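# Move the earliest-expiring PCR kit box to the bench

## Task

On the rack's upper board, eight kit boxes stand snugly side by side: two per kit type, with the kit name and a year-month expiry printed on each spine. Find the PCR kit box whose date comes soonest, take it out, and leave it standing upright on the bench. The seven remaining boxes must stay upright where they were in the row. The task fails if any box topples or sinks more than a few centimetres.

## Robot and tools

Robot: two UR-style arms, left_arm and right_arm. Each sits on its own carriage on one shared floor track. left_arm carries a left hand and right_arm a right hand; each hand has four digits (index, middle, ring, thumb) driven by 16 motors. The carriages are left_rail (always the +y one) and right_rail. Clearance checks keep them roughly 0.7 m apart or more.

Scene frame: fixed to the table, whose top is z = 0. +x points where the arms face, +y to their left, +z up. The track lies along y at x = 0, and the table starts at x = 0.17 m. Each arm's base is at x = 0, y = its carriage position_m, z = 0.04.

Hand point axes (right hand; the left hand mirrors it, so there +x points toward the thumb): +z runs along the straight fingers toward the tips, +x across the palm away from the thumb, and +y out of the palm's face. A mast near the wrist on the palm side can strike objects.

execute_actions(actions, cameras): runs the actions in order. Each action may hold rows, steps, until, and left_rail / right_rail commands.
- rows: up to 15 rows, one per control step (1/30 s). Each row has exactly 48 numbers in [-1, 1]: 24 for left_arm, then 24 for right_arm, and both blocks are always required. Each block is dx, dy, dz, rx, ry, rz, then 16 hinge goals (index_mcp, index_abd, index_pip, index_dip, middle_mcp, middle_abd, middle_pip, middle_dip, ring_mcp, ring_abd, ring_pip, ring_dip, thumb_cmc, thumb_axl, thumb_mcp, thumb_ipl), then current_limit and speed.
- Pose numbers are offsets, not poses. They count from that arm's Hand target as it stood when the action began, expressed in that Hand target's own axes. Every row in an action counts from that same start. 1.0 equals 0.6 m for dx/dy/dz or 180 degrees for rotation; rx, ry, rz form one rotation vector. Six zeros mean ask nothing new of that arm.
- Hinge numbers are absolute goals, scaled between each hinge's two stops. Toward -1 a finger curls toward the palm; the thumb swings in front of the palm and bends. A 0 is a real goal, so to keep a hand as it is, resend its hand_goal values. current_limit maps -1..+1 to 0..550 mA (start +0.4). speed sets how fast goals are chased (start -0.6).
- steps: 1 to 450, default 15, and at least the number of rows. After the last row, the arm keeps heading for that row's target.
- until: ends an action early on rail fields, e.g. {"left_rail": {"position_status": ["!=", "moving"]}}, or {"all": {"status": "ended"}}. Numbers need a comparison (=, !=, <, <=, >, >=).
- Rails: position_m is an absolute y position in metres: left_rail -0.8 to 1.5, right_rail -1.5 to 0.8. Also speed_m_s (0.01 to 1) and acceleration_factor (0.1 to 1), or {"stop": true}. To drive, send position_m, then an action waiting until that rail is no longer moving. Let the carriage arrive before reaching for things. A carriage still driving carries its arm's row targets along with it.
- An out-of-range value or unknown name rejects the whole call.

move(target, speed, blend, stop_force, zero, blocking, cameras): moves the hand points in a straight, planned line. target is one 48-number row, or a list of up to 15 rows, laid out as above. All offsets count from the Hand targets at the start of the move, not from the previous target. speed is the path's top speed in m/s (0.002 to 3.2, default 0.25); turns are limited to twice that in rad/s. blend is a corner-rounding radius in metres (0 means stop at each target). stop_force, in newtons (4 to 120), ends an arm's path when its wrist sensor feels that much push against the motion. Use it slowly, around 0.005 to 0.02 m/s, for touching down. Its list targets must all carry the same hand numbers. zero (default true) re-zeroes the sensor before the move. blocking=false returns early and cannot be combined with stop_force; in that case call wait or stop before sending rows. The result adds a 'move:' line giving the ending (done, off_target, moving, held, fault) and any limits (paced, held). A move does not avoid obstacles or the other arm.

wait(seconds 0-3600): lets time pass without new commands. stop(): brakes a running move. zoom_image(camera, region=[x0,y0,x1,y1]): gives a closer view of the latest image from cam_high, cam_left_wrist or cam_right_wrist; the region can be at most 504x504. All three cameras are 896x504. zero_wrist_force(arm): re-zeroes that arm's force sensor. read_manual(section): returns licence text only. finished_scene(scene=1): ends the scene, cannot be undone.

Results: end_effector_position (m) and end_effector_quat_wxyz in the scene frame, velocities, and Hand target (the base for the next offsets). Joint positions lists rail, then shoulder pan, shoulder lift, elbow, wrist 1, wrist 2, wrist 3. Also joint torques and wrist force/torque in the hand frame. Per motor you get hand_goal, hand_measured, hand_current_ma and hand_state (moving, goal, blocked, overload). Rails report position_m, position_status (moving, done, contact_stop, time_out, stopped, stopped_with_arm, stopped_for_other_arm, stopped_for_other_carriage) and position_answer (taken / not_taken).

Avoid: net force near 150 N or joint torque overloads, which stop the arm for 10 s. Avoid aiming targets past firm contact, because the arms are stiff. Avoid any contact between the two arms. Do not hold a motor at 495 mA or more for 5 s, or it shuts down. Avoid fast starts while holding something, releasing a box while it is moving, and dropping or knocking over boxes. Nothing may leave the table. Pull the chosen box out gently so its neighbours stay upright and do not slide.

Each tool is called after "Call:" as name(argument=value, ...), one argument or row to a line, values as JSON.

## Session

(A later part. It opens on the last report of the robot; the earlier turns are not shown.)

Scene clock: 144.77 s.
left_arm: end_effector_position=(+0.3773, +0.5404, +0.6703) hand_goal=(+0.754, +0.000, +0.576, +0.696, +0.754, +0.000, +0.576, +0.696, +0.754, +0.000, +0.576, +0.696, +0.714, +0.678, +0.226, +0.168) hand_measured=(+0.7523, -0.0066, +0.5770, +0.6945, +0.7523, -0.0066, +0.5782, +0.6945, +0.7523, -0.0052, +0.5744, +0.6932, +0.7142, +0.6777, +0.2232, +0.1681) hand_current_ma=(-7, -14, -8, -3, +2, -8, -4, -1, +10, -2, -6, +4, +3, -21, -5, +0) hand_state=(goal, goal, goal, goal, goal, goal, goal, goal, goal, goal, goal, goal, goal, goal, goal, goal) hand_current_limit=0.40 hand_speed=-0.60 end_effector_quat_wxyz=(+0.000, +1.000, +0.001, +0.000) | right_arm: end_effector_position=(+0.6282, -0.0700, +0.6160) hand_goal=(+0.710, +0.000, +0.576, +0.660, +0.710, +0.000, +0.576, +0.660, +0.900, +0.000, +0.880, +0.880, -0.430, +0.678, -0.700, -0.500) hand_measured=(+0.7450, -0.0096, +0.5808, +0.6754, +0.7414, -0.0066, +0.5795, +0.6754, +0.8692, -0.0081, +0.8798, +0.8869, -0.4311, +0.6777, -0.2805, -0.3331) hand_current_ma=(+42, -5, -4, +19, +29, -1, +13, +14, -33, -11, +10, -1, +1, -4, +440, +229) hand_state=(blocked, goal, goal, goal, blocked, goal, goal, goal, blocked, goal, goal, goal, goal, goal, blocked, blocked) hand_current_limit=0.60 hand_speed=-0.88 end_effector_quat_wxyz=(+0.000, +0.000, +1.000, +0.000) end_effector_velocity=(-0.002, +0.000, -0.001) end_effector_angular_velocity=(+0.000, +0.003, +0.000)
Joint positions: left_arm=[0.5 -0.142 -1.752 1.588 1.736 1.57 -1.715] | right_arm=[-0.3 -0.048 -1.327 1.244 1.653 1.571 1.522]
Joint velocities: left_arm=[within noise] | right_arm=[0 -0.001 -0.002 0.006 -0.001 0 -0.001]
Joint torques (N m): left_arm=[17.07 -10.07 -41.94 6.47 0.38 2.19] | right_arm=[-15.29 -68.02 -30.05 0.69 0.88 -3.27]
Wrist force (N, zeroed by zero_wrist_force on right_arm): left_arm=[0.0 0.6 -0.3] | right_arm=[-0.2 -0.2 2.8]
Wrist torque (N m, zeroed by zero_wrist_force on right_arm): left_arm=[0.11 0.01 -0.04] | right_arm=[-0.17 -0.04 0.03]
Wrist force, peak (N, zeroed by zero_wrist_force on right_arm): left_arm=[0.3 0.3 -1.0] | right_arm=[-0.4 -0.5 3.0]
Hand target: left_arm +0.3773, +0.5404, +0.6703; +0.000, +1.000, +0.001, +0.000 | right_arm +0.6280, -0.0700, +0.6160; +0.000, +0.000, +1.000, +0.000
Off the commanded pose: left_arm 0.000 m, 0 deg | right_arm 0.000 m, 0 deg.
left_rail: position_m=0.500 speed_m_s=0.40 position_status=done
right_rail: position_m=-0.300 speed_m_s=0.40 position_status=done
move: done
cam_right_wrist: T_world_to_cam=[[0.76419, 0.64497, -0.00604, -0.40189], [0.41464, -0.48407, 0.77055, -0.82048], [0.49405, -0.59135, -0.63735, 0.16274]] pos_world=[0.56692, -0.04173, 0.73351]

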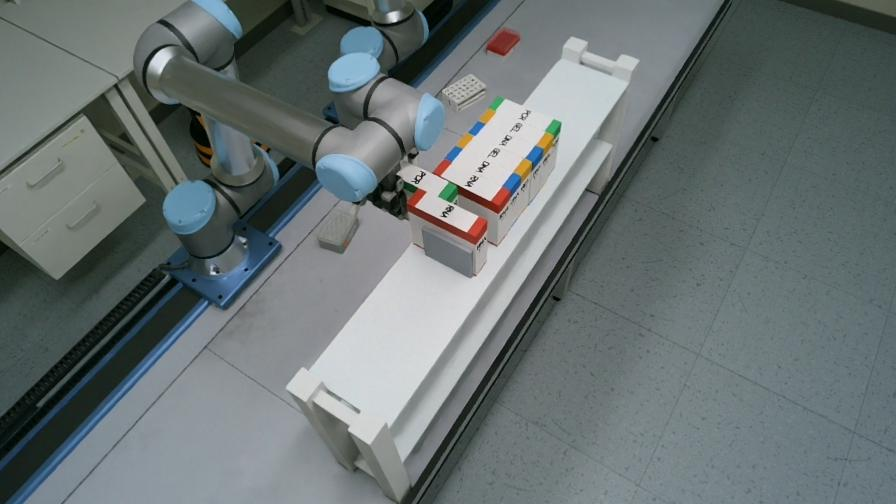

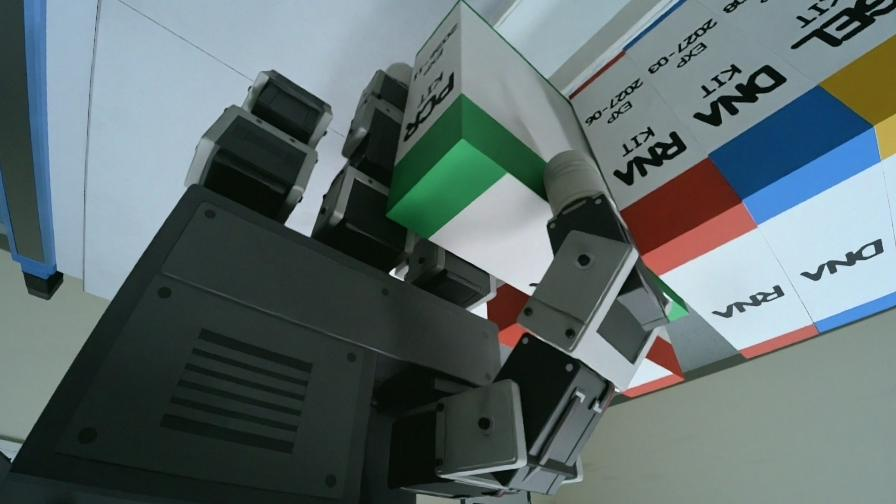

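Call:
move(
  target=[0,0,0,0,0,0,0.754,0,0.576,0.696,0.754,0,0.576,0.696,0.754,0,0.576,0.696,0.714,0.678,0.226,0.168,0.4,-0.6,0.0333,0,-0.0167,0,0,0,0.71,0,0.576,0.66,0.71,0,0.576,0.66,0.9,0,0.88,0.88,-0.43,0.678,-0.75,-0.55,0.72,-0.88],
  cameras=["cam_high","cam_right_wrist"],
  speed=0.03,
)

Call:
zoom_image(
  camera="cam_right_wrist",
  region=[400, 0, 890, 400],
)

Call:
zoom_image(
  camera="cam_high",
  region=[360, 110, 520, 290],
)

Scene clock: 148.17 s.
left_arm: end_effector_position=(+0.3773, +0.5404, +0.6703) hand_goal=(+0.754, +0.000, +0.576, +0.696, +0.754, +0.000, +0.576, +0.696, +0.754, +0.000, +0.576, +0.696, +0.714, +0.678, +0.226, +0.168) hand_measured=(+0.7523, -0.0052, +0.5770, +0.6945, +0.7523, -0.0066, +0.5770, +0.6945, +0.7523, -0.0052, +0.5744, +0.6920, +0.7154, +0.6767, +0.2232, +0.1681) hand_current_ma=(-11, -1, -15, +0, -8, -11, +1, +5, +8, +13, -4, -6, +1, -1, -11, -2) hand_state=(goal, goal, goal, goal, goal, goal, goal, goal, goal, goal, goal, goal, goal, goal, goal, goal) hand_current_limit=0.40 hand_speed=-0.60 end_effector_quat_wxyz=(+0.000, +1.000, +0.001, +0.000) | right_arm: end_effector_position=(+0.6082, -0.0700, +0.6259) hand_goal=(+0.710, +0.000, +0.576, +0.660, +0.710, +0.000, +0.576, +0.660, +0.900, +0.000, +0.880, +0.880, -0.430, +0.678, -0.750, -0.550) hand_measured=(+0.7498, -0.0052, +0.5808, +0.6741, +0.7402, +0.0007, +0.5795, +0.6754, +0.8692, -0.0081, +0.8798, +0.8869, -0.4223, +0.6809, -0.2815, -0.3321) hand_current_ma=(+52, +3, -6, +27, +26, +6, +17, +19, -25, -5, +8, -1, +9, -2, +476, +300) hand_state=(blocked, goal, goal, goal, blocked, goal, goal, goal, blocked, goal, goal, goal, goal, goal, blocked, blocked) hand_current_limit=0.72 hand_speed=-0.88 end_effector_quat_wxyz=(+0.000, +0.000, +1.000, +0.000)
Joint positions: left_arm=[0.5 -0.142 -1.752 1.588 1.736 1.57 -1.715] | right_arm=[-0.3 -0.05 -1.36 1.268 1.662 1.571 1.52]
Joint torques (N m): left_arm=[16.29 -9.55 -42.28 6.58 0.42 2.22] | right_arm=[-14.86 -65.99 -31.03 7.75 1.38 -3.22]
Wrist force (N, zeroed by zero_wrist_force on right_arm): left_arm=[0.3 0.2 -0.5] | right_arm=[-0.6 -0.7 3.2]
Wrist torque (N m, zeroed by zero_wrist_force on right_arm): left_arm=[0.08 -0.03 0.00] | right_arm=[-0.14 0.11 0.04]
Wrist force, peak (N, zeroed by zero_wrist_force on right_arm): left_arm=[-0.3 0.7 -0.6] | right_arm=[-0.5 -0.7 3.4]
Hand target: left_arm +0.3773, +0.5404, +0.6703; +0.000, +1.000, +0.001, +0.000 | right_arm +0.6080, -0.0700, +0.6260; +0.000, +0.000, +1.000, +0.000
Off the commanded pose: left_arm 0.000 m, 0 deg | right_arm 0.000 m, 0 deg.
left_rail: position_m=0.500 speed_m_s=0.40 position_status=done
right_rail: position_m=-0.300 speed_m_s=0.40 position_status=done
move: done
cam_right_wrist: T_world_to_cam=[[0.76419, 0.64497, -0.00604, -0.38654], [0.41464, -0.48407, 0.77055, -0.81981], [0.49405, -0.59135, -0.63735, 0.17893]] pos_world=[0.54692, -0.04173, 0.74341]

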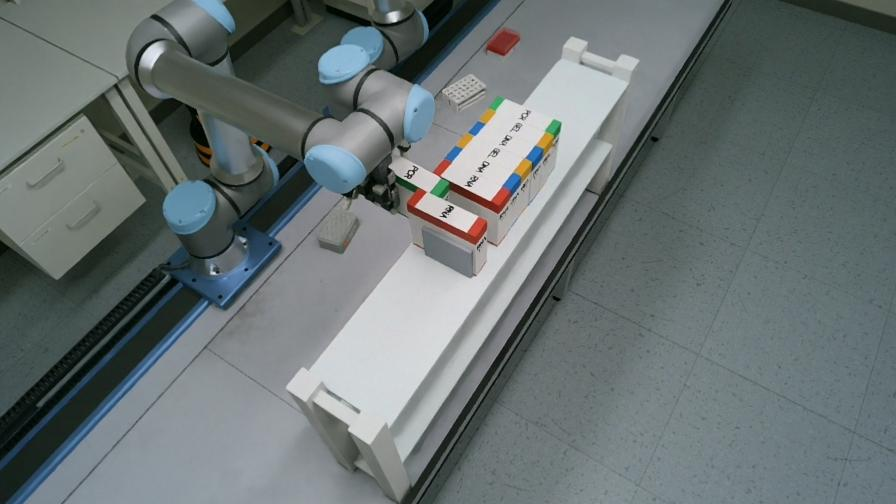

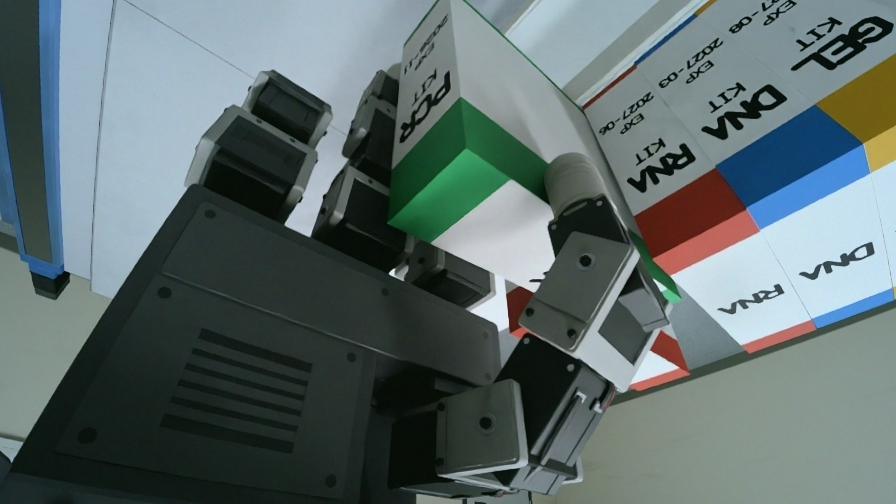

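Scaled by 1.029 from the camera's image (finer frame: 1280x720).

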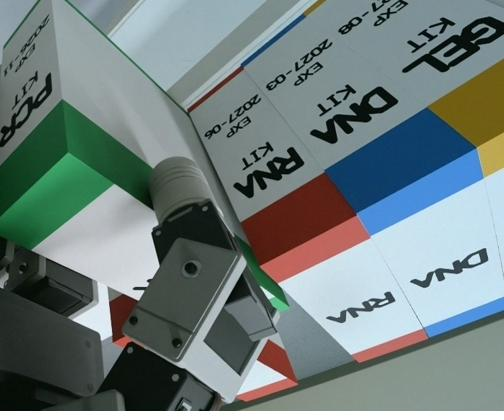

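Scaled by 2.800 from the camera's image (finer frame: 1280x720).

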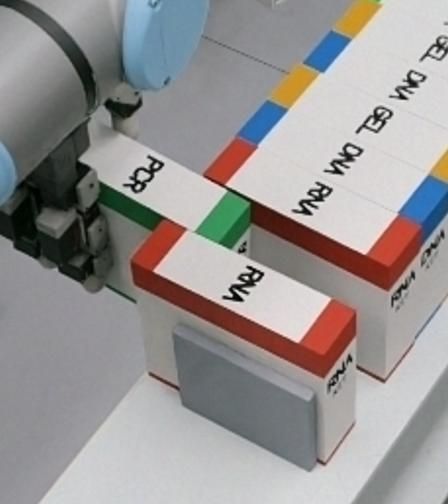

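Call:
move(
  target=[0,0,0,0,0,0,0.754,0,0.576,0.696,0.754,0,0.576,0.696,0.754,0,0.576,0.696,0.714,0.678,0.226,0.168,0.4,-0.6,0.0417,0,-0.025,0,0,0,0.71,0,0.576,0.66,0.71,0,0.576,0.66,0.9,0,0.88,0.88,-0.43,0.678,-0.75,-0.55,0.72,-0.88],
  cameras=["cam_high","cam_right_wrist"],
  speed=0.03,
)

Call:
zoom_image(
  camera="cam_right_wrist",
  region=[400, 0, 890, 400],
)

Call:
zoom_image(
  camera="cam_high",
  region=[360, 110, 520, 290],
)

Scene clock: 150.40 s.
left_arm: end_effector_position=(+0.3773, +0.5404, +0.6703) hand_goal=(+0.754, +0.000, +0.576, +0.696, +0.754, +0.000, +0.576, +0.696, +0.754, +0.000, +0.576, +0.696, +0.714, +0.678, +0.226, +0.168) hand_measured=(+0.7523, -0.0052, +0.5757, +0.6932, +0.7523, -0.0066, +0.5770, +0.6945, +0.7535, -0.0066, +0.5744, +0.6932, +0.7142, +0.6777, +0.2232, +0.1681) hand_current_ma=(+3, -4, -2, -10, -7, +9, +8, -11, -3, +0, +1, +1, +4, +9, -2, +14) hand_state=(goal, goal, goal, goal, goal, goal, goal, goal, goal, goal, goal, goal, goal, goal, goal, goal) hand_current_limit=0.40 hand_speed=-0.60 end_effector_quat_wxyz=(+0.000, +1.000, +0.001, +0.000) | right_arm: end_effector_position=(+0.5832, -0.0700, +0.6409) hand_goal=(+0.710, +0.000, +0.576, +0.660, +0.710, +0.000, +0.576, +0.660, +0.900, +0.000, +0.880, +0.880, -0.430, +0.678, -0.750, -0.550) hand_measured=(+0.7402, -0.0008, +0.5808, +0.6741, +0.7161, +0.0007, +0.5795, +0.6741, +0.8692, -0.0081, +0.8798, +0.8856, -0.4399, +0.6588, -0.2855, -0.3321) hand_current_ma=(+44, -3, -2, +21, +1, +6, +12, +14, -30, -11, +9, -5, -9, -30, +474, +299) hand_state=(blocked, goal, goal, goal, goal, goal, goal, goal, blocked, goal, goal, goal, goal, goal, blocked, blocked) hand_current_limit=0.72 hand_speed=-0.88 end_effector_quat_wxyz=(+0.000, +0.000, +1.000, +0.000)
Joint positions: left_arm=[0.5 -0.142 -1.752 1.588 1.736 1.57 -1.715] | right_arm=[-0.3 -0.052 -1.401 1.29 1.68 1.571 1.518]
Joint torques (N m): left_arm=[18.41 -9.68 -42.3 6.82 0.31 2.26] | right_arm=[-14.84 -62.28 -30.43 8.07 1.11 -3.3]
Wrist force (N, zeroed by zero_wrist_force on right_arm): left_arm=[0.0 -0.1 -0.5] | right_arm=[-0.2 -0.3 3.1]
Wrist torque (N m, zeroed by zero_wrist_force on right_arm): left_arm=[0.04 0.02 -0.03] | right_arm=[-0.17 0.04 0.05]
Wrist force, peak (N, zeroed by zero_wrist_force on right_arm): left_arm=[0.4 0.4 -0.7] | right_arm=[-0.4 -0.7 3.6]
Hand target: left_arm +0.3773, +0.5404, +0.6703; +0.000, +1.000, +0.001, +0.000 | right_arm +0.5830, -0.0700, +0.6410; +0.000, +0.000, +1.000, +0.000
Off the commanded pose: left_arm 0.000 m, 0 deg | right_arm 0.000 m, 0 deg.
left_rail: position_m=0.500 speed_m_s=0.40 position_status=done
right_rail: position_m=-0.300 speed_m_s=0.40 position_status=done
move: done
cam_right_wrist: T_world_to_cam=[[0.76419, 0.64497, -0.00604, -0.36735], [0.41464, -0.48407, 0.77055, -0.821], [0.49405, -0.59135, -0.63735, 0.20084]] pos_world=[0.52192, -0.04173, 0.75841]

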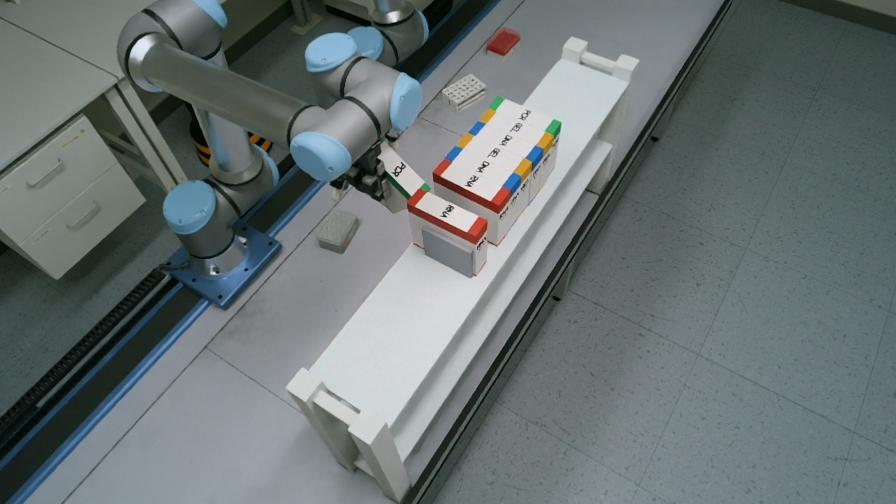

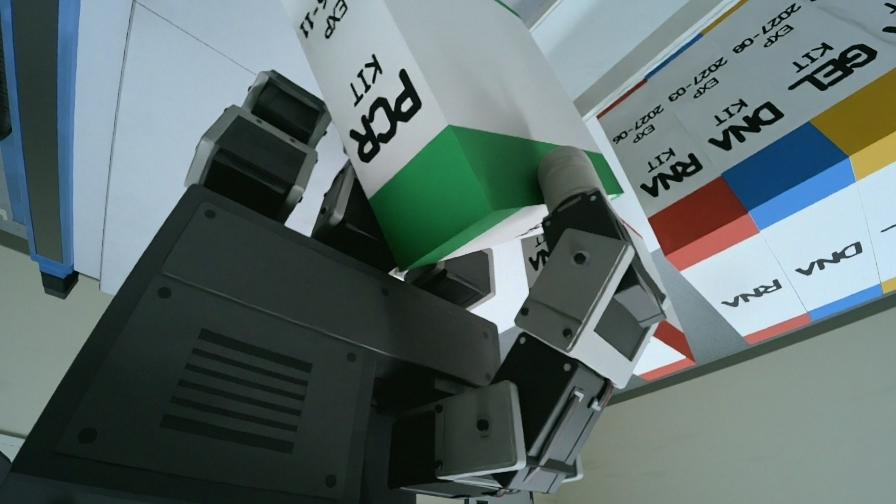

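Scaled by 1.029 from the camera's image (finer frame: 1280x720).

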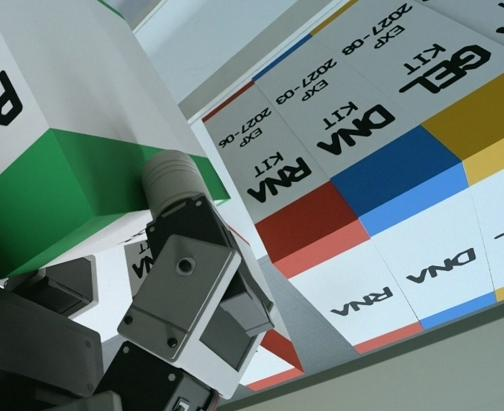

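Scaled by 2.800 from the camera's image (finer frame: 1280x720).

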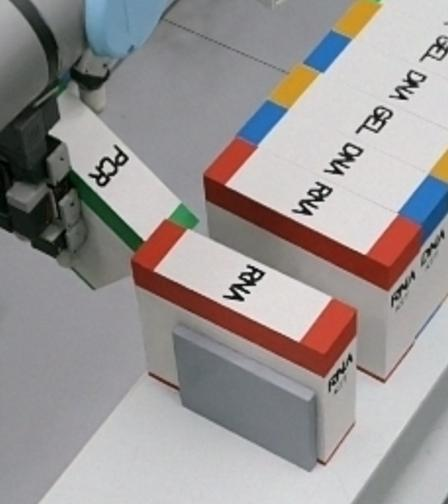

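Call:
move(
  target=[
    [0,0,0,0,0,0,0.754,0,0.576,0.696,0.754,0,0.576,0.696,0.754,0,0.576,0.696,0.714,0.678,0.226,0.168,0.4,-0.6,0.1667,0,-0.0083,0,0,0,0.71,0,0.576,0.66,0.71,0,0.576,0.66,0.9,0,0.88,0.88,-0.43,0.678,-0.75,-0.55,0.72,-0.88],
    [0,0,0,0,0,0,0.754,0,0.576,0.696,0.754,0,0.576,0.696,0.754,0,0.576,0.696,0.714,0.678,0.226,0.168,0.4,-0.6,0.1667,-0.2,0.3333,0,0,0,0.71,0,0.576,0.66,0.71,0,0.576,0.66,0.9,0,0.88,0.88,-0.43,0.678,-0.75,-0.55,0.72,-0.88],
  ],
  cameras=["cam_high","cam_right_wrist"],
  speed=0.06,
  blend=[0.02,0],
)

Call:
zoom_image(
  camera="cam_high",
  region=[280, 80, 500, 300],
)

Scene clock: 160.00 s.
left_arm: end_effector_position=(+0.3773, +0.5404, +0.6703) hand_goal=(+0.754, +0.000, +0.576, +0.696, +0.754, +0.000, +0.576, +0.696, +0.754, +0.000, +0.576, +0.696, +0.714, +0.678, +0.226, +0.168) hand_measured=(+0.7523, -0.0066, +0.5770, +0.6932, +0.7523, -0.0066, +0.5770, +0.6945, +0.7535, -0.0052, +0.5744, +0.6932, +0.7142, +0.6777, +0.2222, +0.1672) hand_current_ma=(+1, -13, -6, +2, +10, -11, -7, -14, +10, +16, -7, -5, +5, -7, -6, +1) hand_state=(goal, goal, goal, goal, goal, goal, goal, goal, goal, goal, goal, goal, goal, goal, goal, goal) hand_current_limit=0.40 hand_speed=-0.60 end_effector_quat_wxyz=(+0.000, +1.000, +0.001, +0.000) | right_arm: end_effector_position=(+0.4832, -0.1900, +0.4412) hand_goal=(+0.710, +0.000, +0.576, +0.660, +0.710, +0.000, +0.576, +0.660, +0.900, +0.000, +0.880, +0.880, -0.430, +0.678, -0.750, -0.550) hand_measured=(+0.7366, -0.0008, +0.5808, +0.6754, +0.7161, +0.0007, +0.5795, +0.6741, +0.8692, -0.0081, +0.8798, +0.8869, -0.4386, +0.6598, -0.2855, -0.3321) hand_current_ma=(+34, +6, -6, +24, -2, +9, +17, +15, -31, -12, +6, +4, -4, -29, +475, +300) hand_state=(blocked, goal, goal, goal, goal, goal, goal, goal, blocked, goal, goal, goal, goal, goal, blocked, blocked) hand_current_limit=0.72 hand_speed=-0.88 end_effector_quat_wxyz=(+0.000, +0.000, +1.000, +0.000) end_effector_velocity=(-0.001, -0.001, -0.002) end_effector_angular_velocity=(+0.001, +0.002, -0.001)
Joint positions: left_arm=[0.5 -0.142 -1.752 1.588 1.736 1.57 -1.715] | right_arm=[-0.3 -0.333 -1.581 1.838 1.312 1.571 1.237]
Joint velocities: left_arm=[within noise] | right_arm=[0 -0.003 0 0.005 -0.002 0 -0.002]
Joint torques (N m): left_arm=[17.93 -10.3 -41.68 6.67 0.4 2.43] | right_arm=[-16.65 -23.89 -28.34 1.03 -4.44 -2.7]
Wrist force (N, zeroed by zero_wrist_force on right_arm): left_arm=[0.0 0.0 -0.7] | right_arm=[0.1 -0.2 3.2]
Wrist torque (N m, zeroed by zero_wrist_force on right_arm): left_arm=[0.07 0.01 -0.03] | right_arm=[-0.20 0.04 0.06]
Wrist force, peak (N, zeroed by zero_wrist_force on right_arm): left_arm=[0.2 0.3 -1.1] | right_arm=[0.0 -0.3 3.9]
Hand target: left_arm +0.3773, +0.5404, +0.6703; +0.000, +1.000, +0.001, +0.000 | right_arm +0.4832, -0.1901, +0.4410; +0.000, +0.000, +1.000, +0.000
Off the commanded pose: left_arm 0.000 m, 0 deg | right_arm 0.000 m, 0 deg.
left_rail: position_m=0.500 speed_m_s=0.40 position_status=done
right_rail: position_m=-0.300 speed_m_s=0.40 position_status=done
move: done
cam_right_wrist: T_world_to_cam=[[0.76419, 0.64497, -0.00604, -0.21474], [0.41464, -0.48407, 0.77055, -0.68375], [0.49405, -0.59135, -0.63735, 0.052]] pos_world=[0.42192, -0.16173, 0.55871]

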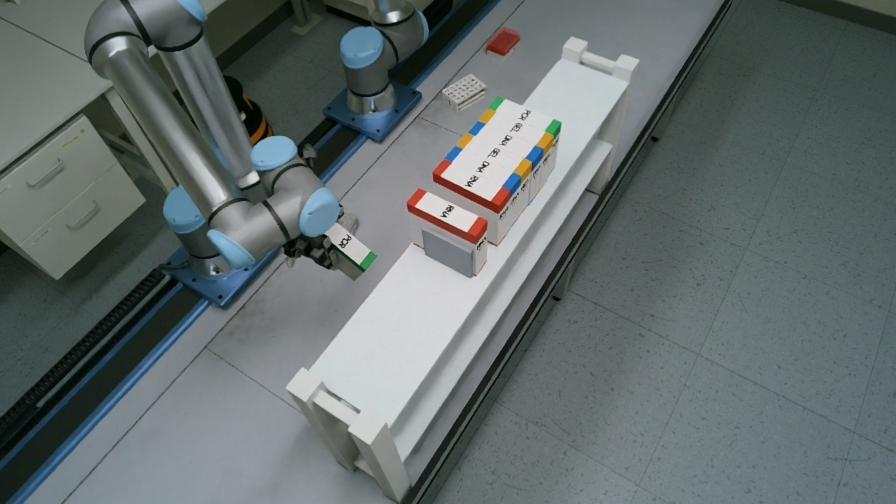

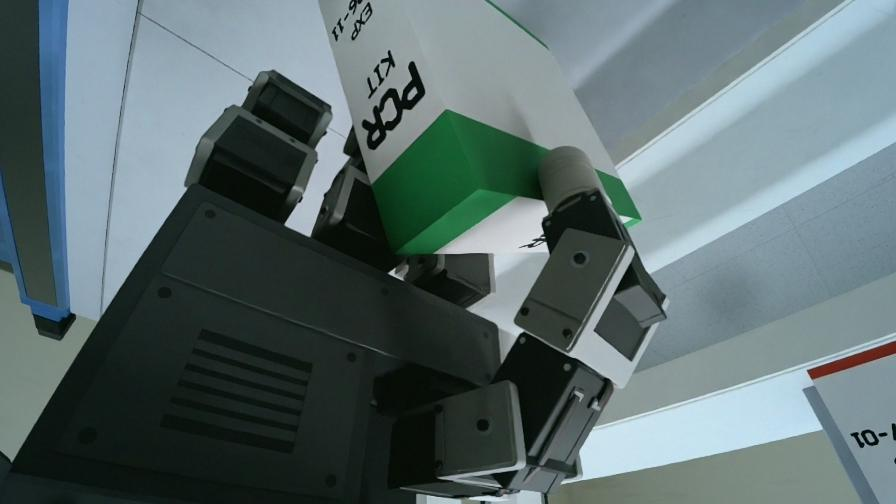

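Scaled by 2.291 from the camera's image (finer frame: 1280x720).

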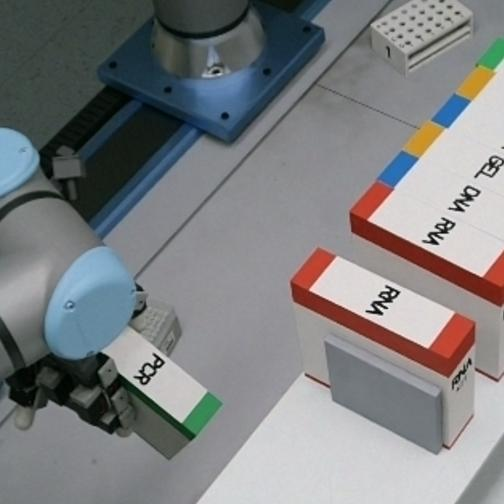

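Call:
move(
  target=[0,0,0,0,0,0,0.754,0,0.576,0.696,0.754,0,0.576,0.696,0.754,0,0.576,0.696,0.714,0.678,0.226,0.168,0.4,-0.6,0,0,0.4233,0,0,0,0.71,0,0.576,0.66,0.71,0,0.576,0.66,0.9,0,0.88,0.88,-0.43,0.678,-0.75,-0.55,0.72,-0.88],
  cameras=["cam_high","cam_right_wrist"],
  speed=0.08,
)

Call:
zoom_image(
  camera="cam_high",
  region=[240, 180, 440, 340],
)

Scene clock: 165.57 s.
left_arm: end_effector_position=(+0.3773, +0.5404, +0.6703) hand_goal=(+0.754, +0.000, +0.576, +0.696, +0.754, +0.000, +0.576, +0.696, +0.754, +0.000, +0.576, +0.696, +0.714, +0.678, +0.226, +0.168) hand_measured=(+0.7523, -0.0052, +0.5770, +0.6932, +0.7523, -0.0066, +0.5770, +0.6932, +0.7535, -0.0052, +0.5731, +0.6920, +0.7142, +0.6767, +0.2222, +0.1681) hand_current_ma=(-9, -7, +4, +11, -19, -2, +5, -10, +13, +13, -4, -2, +28, +6, -4, -4) hand_state=(goal, goal, goal, goal, goal, goal, goal, goal, goal, goal, goal, goal, goal, goal, goal, goal) hand_current_limit=0.40 hand_speed=-0.60 end_effector_quat_wxyz=(+0.000, +1.000, +0.001, +0.000) | right_arm: end_effector_position=(+0.4834, -0.1903, +0.1872) hand_goal=(+0.710, +0.000, +0.576, +0.660, +0.710, +0.000, +0.576, +0.660, +0.900, +0.000, +0.880, +0.880, -0.430, +0.678, -0.750, -0.550) hand_measured=(+0.7366, +0.0007, +0.5808, +0.6741, +0.7161, -0.0008, +0.5795, +0.6754, +0.8692, -0.0081, +0.8798, +0.8869, -0.4386, +0.6598, -0.2855, -0.3321) hand_current_ma=(+33, +5, -7, +17, -2, +4, +13, +18, -40, -7, +9, +2, -6, -24, +478, +298) hand_state=(blocked, goal, goal, goal, goal, goal, goal, goal, blocked, goal, goal, goal, goal, goal, blocked, blocked) hand_current_limit=0.72 hand_speed=-0.88 end_effector_quat_wxyz=(+0.000, +0.000, +1.000, +0.000)
Joint positions: left_arm=[0.5 -0.142 -1.752 1.588 1.736 1.57 -1.715] | right_arm=[-0.3 -0.333 -1.364 2.107 0.827 1.571 1.237]
Joint torques (N m): left_arm=[17.13 -9.77 -41.1 6.48 0.07 2.41] | right_arm=[10.91 -32.63 -18.38 0.77 -2.63 2.82]
Wrist force (N, zeroed by zero_wrist_force on right_arm): left_arm=[0.0 0.7 -0.7] | right_arm=[0.0 -0.1 2.9]
Wrist torque (N m, zeroed by zero_wrist_force on right_arm): left_arm=[0.17 0.00 -0.04] | right_arm=[-0.19 0.01 0.06]
Wrist force, peak (N, zeroed by zero_wrist_force on right_arm): left_arm=[0.8 -0.2 -0.7] | right_arm=[-0.1 -0.6 3.6]
Hand target: left_arm +0.3773, +0.5404, +0.6703; +0.000, +1.000, +0.001, +0.000 | right_arm +0.4834, -0.1902, +0.1870; +0.000, +0.000, +1.000, +0.000
Off the commanded pose: left_arm 0.000 m, 0 deg | right_arm 0.000 m, 0 deg.
left_rail: position_m=0.500 speed_m_s=0.40 position_status=done
right_rail: position_m=-0.300 speed_m_s=0.40 position_status=done
move: done
cam_right_wrist: T_world_to_cam=[[0.76419, 0.64496, -0.00613, -0.21627], [0.41467, -0.484, 0.77058, -0.48822], [0.49402, -0.59141, -0.63732, -0.11011]] pos_world=[0.42212, -0.16193, 0.30471]

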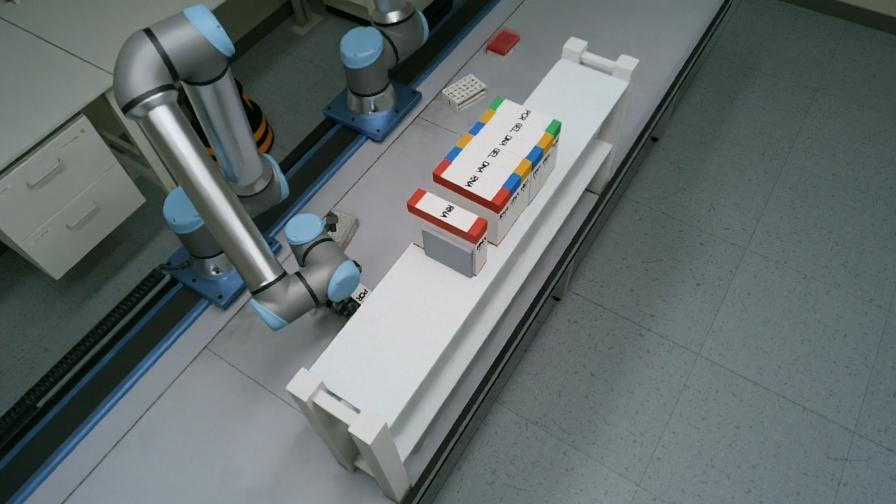

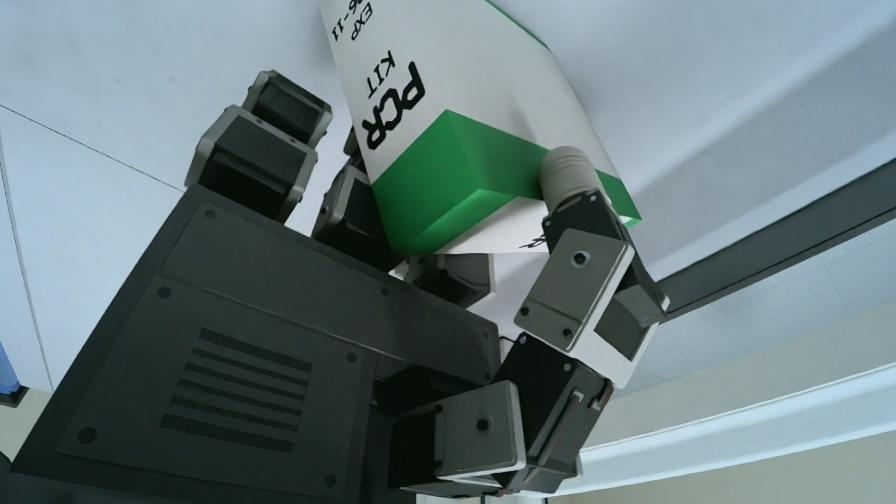

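Scaled by 2.520 from the camera's image (finer frame: 1280x720).

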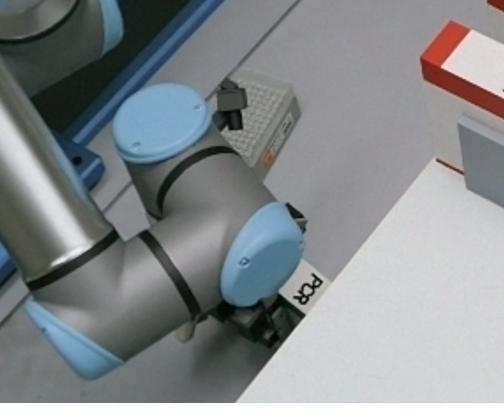

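Call:
move(
  target=[0,0,0,0,0,0,0.754,0,0.576,0.696,0.754,0,0.576,0.696,0.754,0,0.576,0.696,0.714,0.678,0.226,0.168,0.4,-0.6,0,0,0.05,0,0,0,0.71,0,0.576,0.66,0.71,0,0.576,0.66,0.9,0,0.88,0.88,-0.43,0.678,-0.75,-0.55,0.72,-0.88],
  cameras=["cam_right_wrist"],
  speed=0.008,
  stop_force=4,
)

Scene clock: 168.93 s.
left_arm: end_effector_position=(+0.3773, +0.5404, +0.6703) hand_goal=(+0.754, +0.000, +0.576, +0.696, +0.754, +0.000, +0.576, +0.696, +0.754, +0.000, +0.576, +0.696, +0.714, +0.678, +0.226, +0.168) hand_measured=(+0.7523, -0.0052, +0.5757, +0.6945, +0.7523, -0.0066, +0.5770, +0.6945, +0.7535, -0.0052, +0.5744, +0.6932, +0.7154, +0.6777, +0.2222, +0.1681) hand_current_ma=(-6, -7, -3, -4, +0, +13, -3, -5, +5, +0, -2, -8, +12, -8, -12, -2) hand_state=(goal, goal, goal, goal, goal, goal, goal, goal, goal, goal, goal, goal, goal, goal, goal, goal) hand_current_limit=0.40 hand_speed=-0.60 end_effector_quat_wxyz=(+0.000, +1.000, +0.001, +0.000) | right_arm: end_effector_position=(+0.4834, -0.1902, +0.1797) hand_goal=(+0.710, +0.000, +0.576, +0.660, +0.710, +0.000, +0.576, +0.660, +0.900, +0.000, +0.880, +0.880, -0.430, +0.678, -0.750, -0.550) hand_measured=(+0.7293, -0.0008, +0.5795, +0.6754, +0.7149, +0.0007, +0.5795, +0.6741, +0.8692, -0.0081, +0.8798, +0.8856, -0.4424, +0.6546, -0.2855, -0.3340) hand_current_ma=(+32, +4, -4, +21, +3, +8, +8, +12, -33, -13, +8, +3, -12, -32, +472, +298) hand_state=(goal, goal, goal, goal, goal, goal, goal, goal, blocked, goal, goal, goal, goal, blocked, blocked, blocked) hand_current_limit=0.72 hand_speed=-0.88 end_effector_quat_wxyz=(+0.000, +0.000, +1.000, +0.000)
Joint positions: left_arm=[0.5 -0.142 -1.752 1.588 1.736 1.57 -1.715] | right_arm=[-0.3 -0.333 -1.354 2.112 0.812 1.571 1.237]
Joint torques (N m): left_arm=[17.04 -10.27 -41.29 6.56 0.05 2.26] | right_arm=[12.6 -52.99 -40.04 7.55 -2.44 3.15]
Wrist force (N, zeroed by zero_wrist_force on right_arm): left_arm=[0.2 0.1 -0.4] | right_arm=[0.3 -0.1 2.4]
Wrist torque (N m, zeroed by zero_wrist_force on right_arm): left_arm=[0.07 -0.01 -0.02] | right_arm=[-0.21 -0.06 0.08]
Wrist force, peak (N, zeroed by zero_wrist_force on right_arm): left_arm=[0.3 0.1 -1.0] | right_arm=[-0.1 -0.2 3.1]
Hand target: left_arm +0.3773, +0.5404, +0.6703; +0.000, +1.000, +0.001, +0.000 | right_arm +0.4834, -0.1902, +0.1797; +0.000, +0.000, +1.000, +0.000 (not the last commanded pose)
Off the commanded pose: left_arm 0.000 m, 0 deg | right_arm 0.023 m, 0 deg.
left_rail: position_m=0.500 speed_m_s=0.40 position_status=done
right_rail: position_m=-0.300 speed_m_s=0.40 position_status=done
move: contact (right_arm)
cam_right_wrist: T_world_to_cam=[[0.76419, 0.64497, -0.00604, -0.21635], [0.41464, -0.48407, 0.77055, -0.48243], [0.49405, -0.59135, -0.63735, -0.11488]] pos_world=[0.42212, -0.16193, 0.29721]

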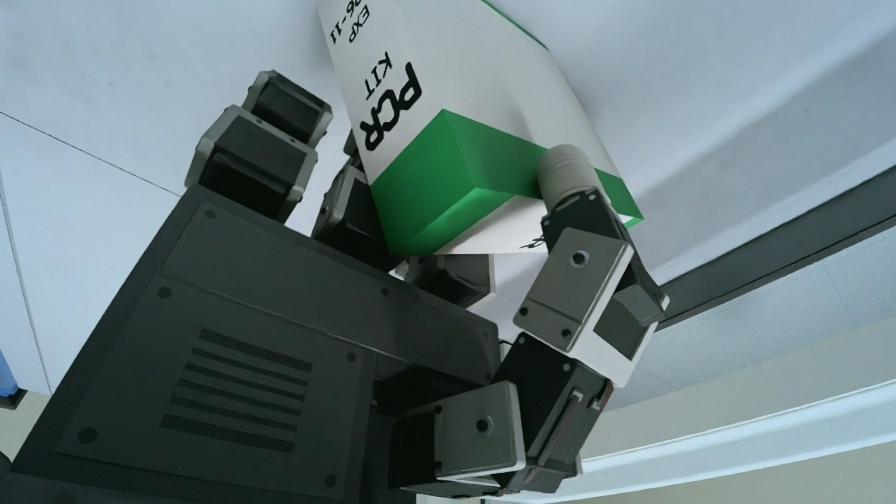

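Call:
move(
  target=[
    [0,0,0,0,0,0,0.754,0,0.576,0.696,0.754,0,0.576,0.696,0.754,0,0.576,0.696,0.714,0.678,0.226,0.168,0.4,-0.6,0.0408,0,0.0118,0,0,0,0.71,0,0.576,0.66,0.71,0,0.576,0.66,0.9,0,0.88,0.88,-0.43,0.678,-0.75,-0.55,0.72,-0.88],
    [0,0,0,0,0,0,0.754,0,0.576,0.696,0.754,0,0.576,0.696,0.754,0,0.576,0.696,0.714,0.678,0.226,0.168,0.4,-0.6,0.0658,0,0.0217,0,0,0,0.71,0,0.576,0.66,0.71,0,0.576,0.66,0.9,0,0.88,0.88,-0.43,0.678,-0.75,-0.55,0.72,-0.88],
    [0,0,0,0,0,0,0.754,0,0.576,0.696,0.754,0,0.576,0.696,0.754,0,0.576,0.696,0.714,0.678,0.226,0.168,0.4,-0.6,0.089,0,0.0343,0,0,0,0.71,0,0.576,0.66,0.71,0,0.576,0.66,0.9,0,0.88,0.88,-0.43,0.678,-0.75,-0.55,0.72,-0.88],
  ],
  cameras=["cam_high","cam_right_wrist"],
  speed=0.03,
  blend=[0.003,0.003,0],
)

Call:
zoom_image(
  camera="cam_high",
  region=[240, 180, 440, 340],
)

Scene clock: 173.03 s.
left_arm: end_effector_position=(+0.3773, +0.5404, +0.6703) hand_goal=(+0.754, +0.000, +0.576, +0.696, +0.754, +0.000, +0.576, +0.696, +0.754, +0.000, +0.576, +0.696, +0.714, +0.678, +0.226, +0.168) hand_measured=(+0.7535, -0.0052, +0.5770, +0.6945, +0.7523, -0.0066, +0.5757, +0.6945, +0.7523, -0.0066, +0.5744, +0.6932, +0.7142, +0.6767, +0.2232, +0.1672) hand_current_ma=(-23, -11, -9, +5, -8, -5, -1, -15, +15, +15, -5, +9, +9, -5, -11, -10) hand_state=(goal, goal, goal, goal, goal, goal, goal, goal, goal, goal, goal, goal, goal, goal, goal, goal) hand_current_limit=0.40 hand_speed=-0.60 end_effector_quat_wxyz=(+0.000, +1.000, +0.001, +0.000) | right_arm: end_effector_position=(+0.4302, -0.1902, +0.1591) hand_goal=(+0.710, +0.000, +0.576, +0.660, +0.710, +0.000, +0.576, +0.660, +0.900, +0.000, +0.880, +0.880, -0.430, +0.678, -0.750, -0.550) hand_measured=(+0.7330, -0.0023, +0.5795, +0.6741, +0.7209, -0.0037, +0.5795, +0.6754, +0.8692, -0.0081, +0.8798, +0.8856, -0.4437, +0.6535, -0.2855, -0.3359) hand_current_ma=(+34, +5, -6, +18, +12, +6, +14, +20, -33, -10, +5, +1, -15, -36, +468, +294) hand_state=(blocked, goal, goal, goal, goal, goal, goal, goal, blocked, goal, goal, goal, goal, blocked, blocked, blocked) hand_current_limit=0.72 hand_speed=-0.88 end_effector_quat_wxyz=(+0.000, +0.000, +1.000, +0.000)
Joint positions: left_arm=[0.5 -0.142 -1.752 1.588 1.736 1.57 -1.715] | right_arm=[-0.3 -0.38 -1.406 2.23 0.746 1.571 1.19]
Joint torques (N m): left_arm=[17.02 -10.05 -41.59 6.67 -0.12 2.3] | right_arm=[-14.25 -46.98 -15.14 0.95 0.93 -3.94]
Wrist force (N, zeroed by zero_wrist_force on right_arm): left_arm=[0.1 0.0 -0.3] | right_arm=[0.0 -0.7 1.3]
Wrist torque (N m, zeroed by zero_wrist_force on right_arm): left_arm=[0.04 0.01 -0.02] | right_arm=[-0.23 -0.03 -0.02]
Wrist force, peak (N, zeroed by zero_wrist_force on right_arm): left_arm=[0.1 0.6 -0.9] | right_arm=[-0.1 -0.1 2.6]
Hand target: left_arm +0.3773, +0.5404, +0.6703; +0.000, +1.000, +0.001, +0.000 | right_arm +0.4300, -0.1902, +0.1590; +0.000, +0.000, +1.000, +0.000
Off the commanded pose: left_arm 0.000 m, 0 deg | right_arm 0.000 m, 0 deg.
left_rail: position_m=0.500 speed_m_s=0.40 position_status=done
right_rail: position_m=-0.300 speed_m_s=0.40 position_status=done
move: done
cam_right_wrist: T_world_to_cam=[[0.76416, 0.645, -0.00609, -0.17579], [0.41469, -0.48403, 0.77055, -0.44451], [0.49405, -0.59135, -0.63736, -0.10173]] pos_world=[0.36892, -0.16193, 0.27661]

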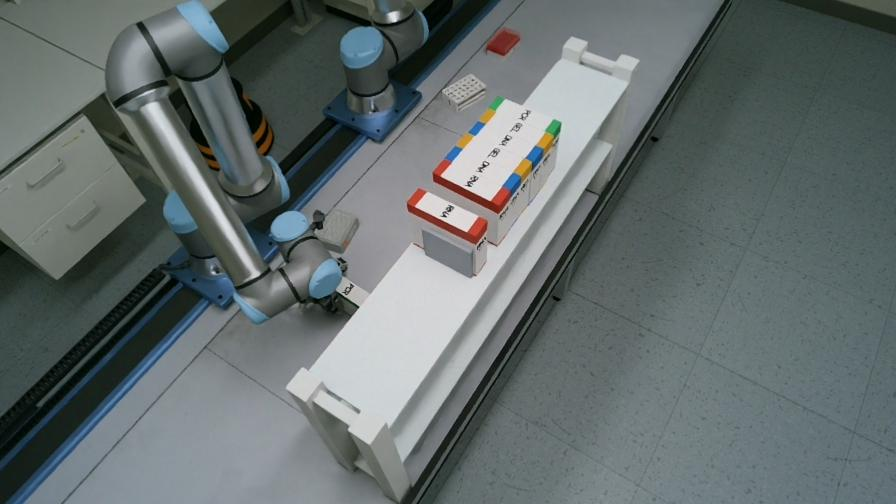

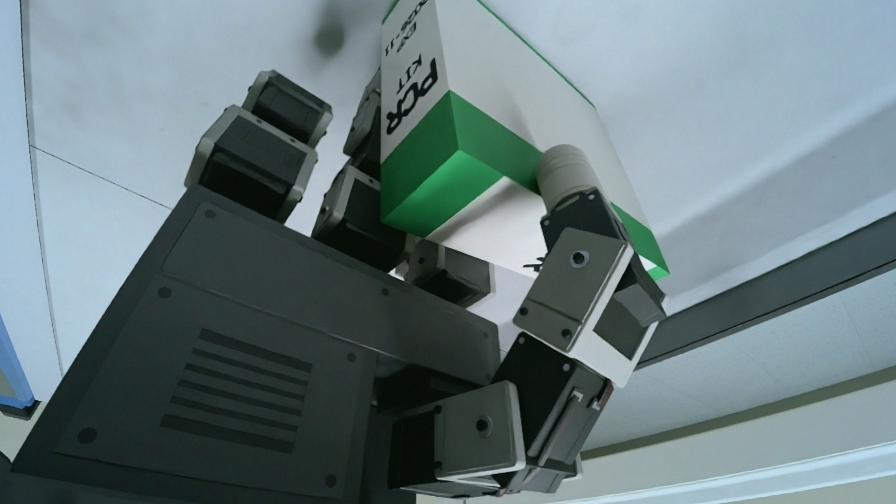

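Scaled by 2.520 from the camera's image (finer frame: 1280x720).

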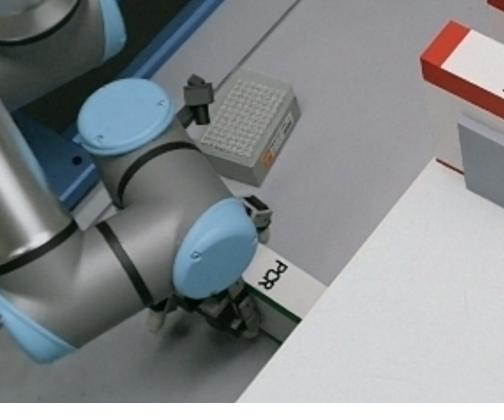

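Call:
move(
  target=[0,0,0,0,0,0,0.754,0,0.576,0.696,0.754,0,0.576,0.696,0.754,0,0.576,0.696,0.714,0.678,0.226,0.168,0.4,-0.6,0.03,0,0.0183,0,0,0,0.71,0,0.576,0.66,0.71,0,0.576,0.66,0.9,0,0.88,0.88,-0.43,0.678,-0.75,-0.55,0.72,-0.88],
  cameras=["cam_right_wrist"],
  speed=0.02,
)

Scene clock: 175.37 s.
left_arm: end_effector_position=(+0.3773, +0.5404, +0.6703) hand_goal=(+0.754, +0.000, +0.576, +0.696, +0.754, +0.000, +0.576, +0.696, +0.754, +0.000, +0.576, +0.696, +0.714, +0.678, +0.226, +0.168) hand_measured=(+0.7523, -0.0052, +0.5757, +0.6932, +0.7523, -0.0066, +0.5757, +0.6932, +0.7535, -0.0066, +0.5744, +0.6932, +0.7142, +0.6777, +0.2222, +0.1672) hand_current_ma=(-11, +3, -4, +0, +2, +3, +4, -6, -9, +12, -2, -12, +13, -6, -3, +0) hand_state=(goal, goal, goal, goal, goal, goal, goal, goal, goal, goal, goal, goal, goal, goal, goal, goal) hand_current_limit=0.40 hand_speed=-0.60 end_effector_quat_wxyz=(+0.000, +1.000, +0.001, +0.000) | right_arm: end_effector_position=(+0.4122, -0.1902, +0.1481) hand_goal=(+0.710, +0.000, +0.576, +0.660, +0.710, +0.000, +0.576, +0.660, +0.900, +0.000, +0.880, +0.880, -0.430, +0.678, -0.750, -0.550) hand_measured=(+0.7330, -0.0023, +0.5795, +0.6754, +0.7197, -0.0066, +0.5795, +0.6754, +0.8692, -0.0081, +0.8798, +0.8869, -0.4437, +0.6546, -0.2845, -0.3359) hand_current_ma=(+31, +3, -1, +18, +9, -1, +15, +15, -31, -9, +10, +1, -16, -35, +476, +291) hand_state=(blocked, goal, goal, goal, goal, goal, goal, goal, blocked, goal, goal, goal, goal, blocked, blocked, blocked) hand_current_limit=0.72 hand_speed=-0.88 end_effector_quat_wxyz=(+0.000, +0.000, +1.000, +0.000)
Joint positions: left_arm=[0.5 -0.142 -1.752 1.588 1.736 1.57 -1.715] | right_arm=[-0.3 -0.399 -1.417 2.272 0.715 1.571 1.171]
Joint torques (N m): left_arm=[17.13 -9.38 -41.1 6.47 -0.21 2.61] | right_arm=[-14.25 -45.49 -12.77 0.91 -2.27 -2.46]
Wrist force (N, zeroed by zero_wrist_force on right_arm): left_arm=[0.4 0.4 -0.6] | right_arm=[-0.5 -0.5 2.0]
Wrist torque (N m, zeroed by zero_wrist_force on right_arm): left_arm=[0.11 -0.04 0.00] | right_arm=[-0.13 -0.02 0.05]
Wrist force, peak (N, zeroed by zero_wrist_force on right_arm): left_arm=[0.4 0.1 -0.9] | right_arm=[-0.5 -0.8 2.1]
Hand target: left_arm +0.3773, +0.5404, +0.6703; +0.000, +1.000, +0.001, +0.000 | right_arm +0.4120, -0.1902, +0.1480; +0.000, +0.000, +1.000, +0.000
Off the commanded pose: left_arm 0.000 m, 0 deg | right_arm 0.000 m, 0 deg.
left_rail: position_m=0.500 speed_m_s=0.40 position_status=done
right_rail: position_m=-0.300 speed_m_s=0.40 position_status=done
move: done
cam_right_wrist: T_world_to_cam=[[0.76419, 0.64497, -0.00604, -0.16212], [0.41464, -0.48407, 0.77055, -0.42856], [0.49405, -0.59135, -0.63735, -0.09985]] pos_world=[0.35092, -0.16193, 0.26561]

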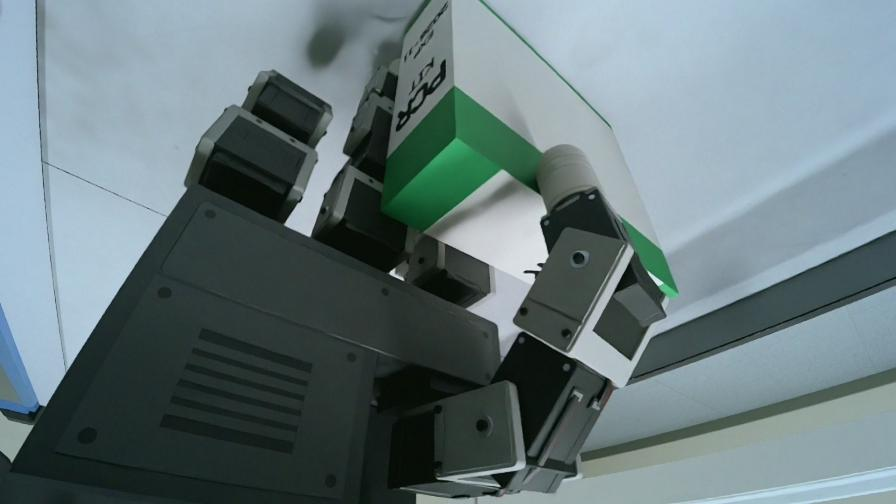

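Call:
move(
  target=[0,0,0,0,0,0,0.754,0,0.576,0.696,0.754,0,0.576,0.696,0.754,0,0.576,0.696,0.714,0.678,0.226,0.168,0.4,-0.6,0.008,0,0.025,0,0,0,0.71,0,0.576,0.66,0.71,0,0.576,0.66,0.9,0,0.88,0.88,-0.43,0.678,-0.75,-0.55,0.72,-0.88],
  cameras=["cam_right_wrist","cam_high"],
  speed=0.006,
  stop_force=4,
)

Call:
zoom_image(
  camera="cam_high",
  region=[240, 180, 440, 340],
)

Scene clock: 179.63 s.
left_arm: end_effector_position=(+0.3773, +0.5404, +0.6703) hand_goal=(+0.754, +0.000, +0.576, +0.696, +0.754, +0.000, +0.576, +0.696, +0.754, +0.000, +0.576, +0.696, +0.714, +0.678, +0.226, +0.168) hand_measured=(+0.7523, -0.0052, +0.5770, +0.6932, +0.7523, -0.0081, +0.5770, +0.6945, +0.7523, -0.0052, +0.5731, +0.6932, +0.7142, +0.6777, +0.2232, +0.1672) hand_current_ma=(-9, -22, -5, -7, +7, -2, -2, -7, +12, +12, -4, -1, +2, -15, -11, +0) hand_state=(goal, goal, goal, goal, goal, goal, goal, goal, goal, goal, goal, goal, goal, goal, goal, goal) hand_current_limit=0.40 hand_speed=-0.60 end_effector_quat_wxyz=(+0.000, +1.000, +0.001, +0.000) | right_arm: end_effector_position=(+0.4091, -0.1902, +0.1390) hand_goal=(+0.710, +0.000, +0.576, +0.660, +0.710, +0.000, +0.576, +0.660, +0.900, +0.000, +0.880, +0.880, -0.430, +0.678, -0.750, -0.550) hand_measured=(+0.7293, -0.0023, +0.5808, +0.6754, +0.7233, -0.0052, +0.5795, +0.6754, +0.8692, -0.0081, +0.8798, +0.8856, -0.4437, +0.6546, -0.2845, -0.3369) hand_current_ma=(+29, +7, -3, +17, +9, -2, +19, +14, -37, -10, +6, +0, -14, -35, +469, +299) hand_state=(goal, goal, goal, goal, goal, goal, goal, goal, blocked, goal, goal, goal, goal, blocked, blocked, blocked) hand_current_limit=0.72 hand_speed=-0.88 end_effector_quat_wxyz=(+0.000, +0.000, +1.000, +0.000)
Joint positions: left_arm=[0.5 -0.142 -1.752 1.588 1.736 1.57 -1.715] | right_arm=[-0.3 -0.403 -1.407 2.284 0.693 1.571 1.168]
Joint torques (N m): left_arm=[17.11 -11.08 -41.43 6.65 -0.3 2.39] | right_arm=[11.65 -44.84 -36.04 7.49 -1.21 2.62]
Wrist force (N, zeroed by zero_wrist_force on right_arm): left_arm=[0.4 0.1 -0.4] | right_arm=[-0.4 -0.2 1.6]
Wrist torque (N m, zeroed by zero_wrist_force on right_arm): left_arm=[0.07 -0.04 0.00] | right_arm=[-0.12 0.04 0.03]
Wrist force, peak (N, zeroed by zero_wrist_force on right_arm): left_arm=[0.3 0.4 -1.0] | right_arm=[-1.2 0.5 -3.5]
Hand target: left_arm +0.3773, +0.5404, +0.6703; +0.000, +1.000, +0.001, +0.000 | right_arm +0.4091, -0.1902, +0.1390; +0.000, +0.000, +1.000, +0.000 (not the last commanded pose)
Off the commanded pose: left_arm 0.000 m, 0 deg | right_arm 0.006 m, 0 deg.
left_rail: position_m=0.500 speed_m_s=0.40 position_status=done
right_rail: position_m=-0.300 speed_m_s=0.40 position_status=done
move: contact (right_arm)
cam_right_wrist: T_world_to_cam=[[0.76422, 0.64493, -0.00598, -0.15992], [0.41458, -0.48412, 0.77055, -0.42029], [0.49405, -0.59135, -0.63735, -0.10416]] pos_world=[0.34792, -0.16193, 0.25651]
Images, in order (width x height): cam_high 896x504, cam_right_wrist 896x504.

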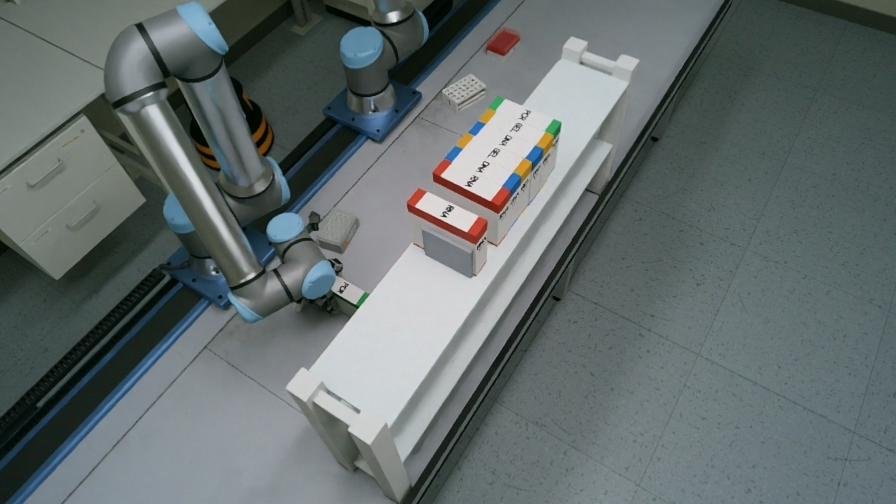

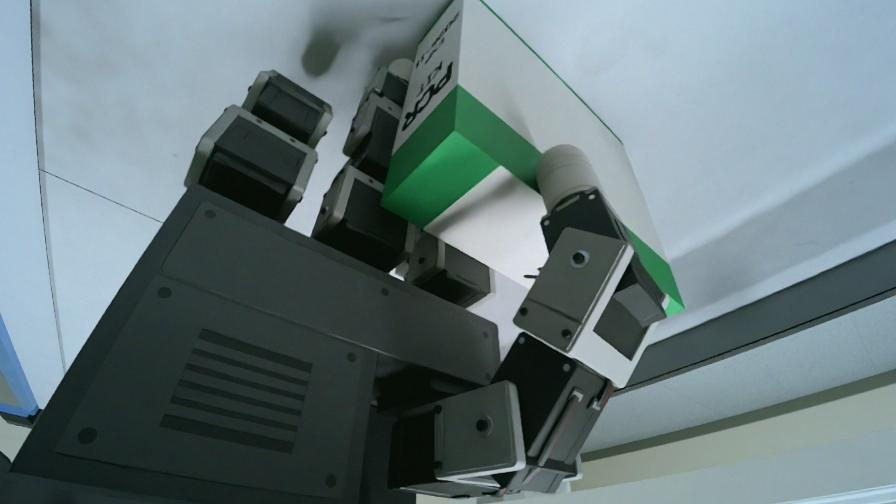

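Scaled by 2.520 from the camera's image (finer frame: 1280x720).

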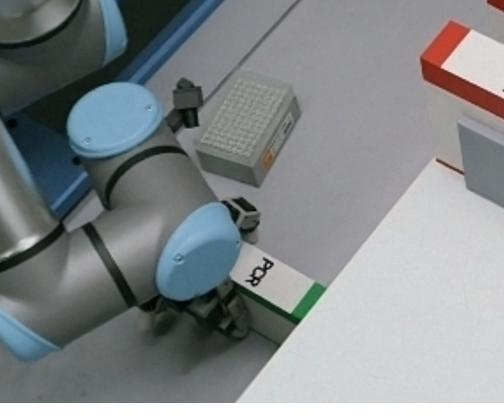

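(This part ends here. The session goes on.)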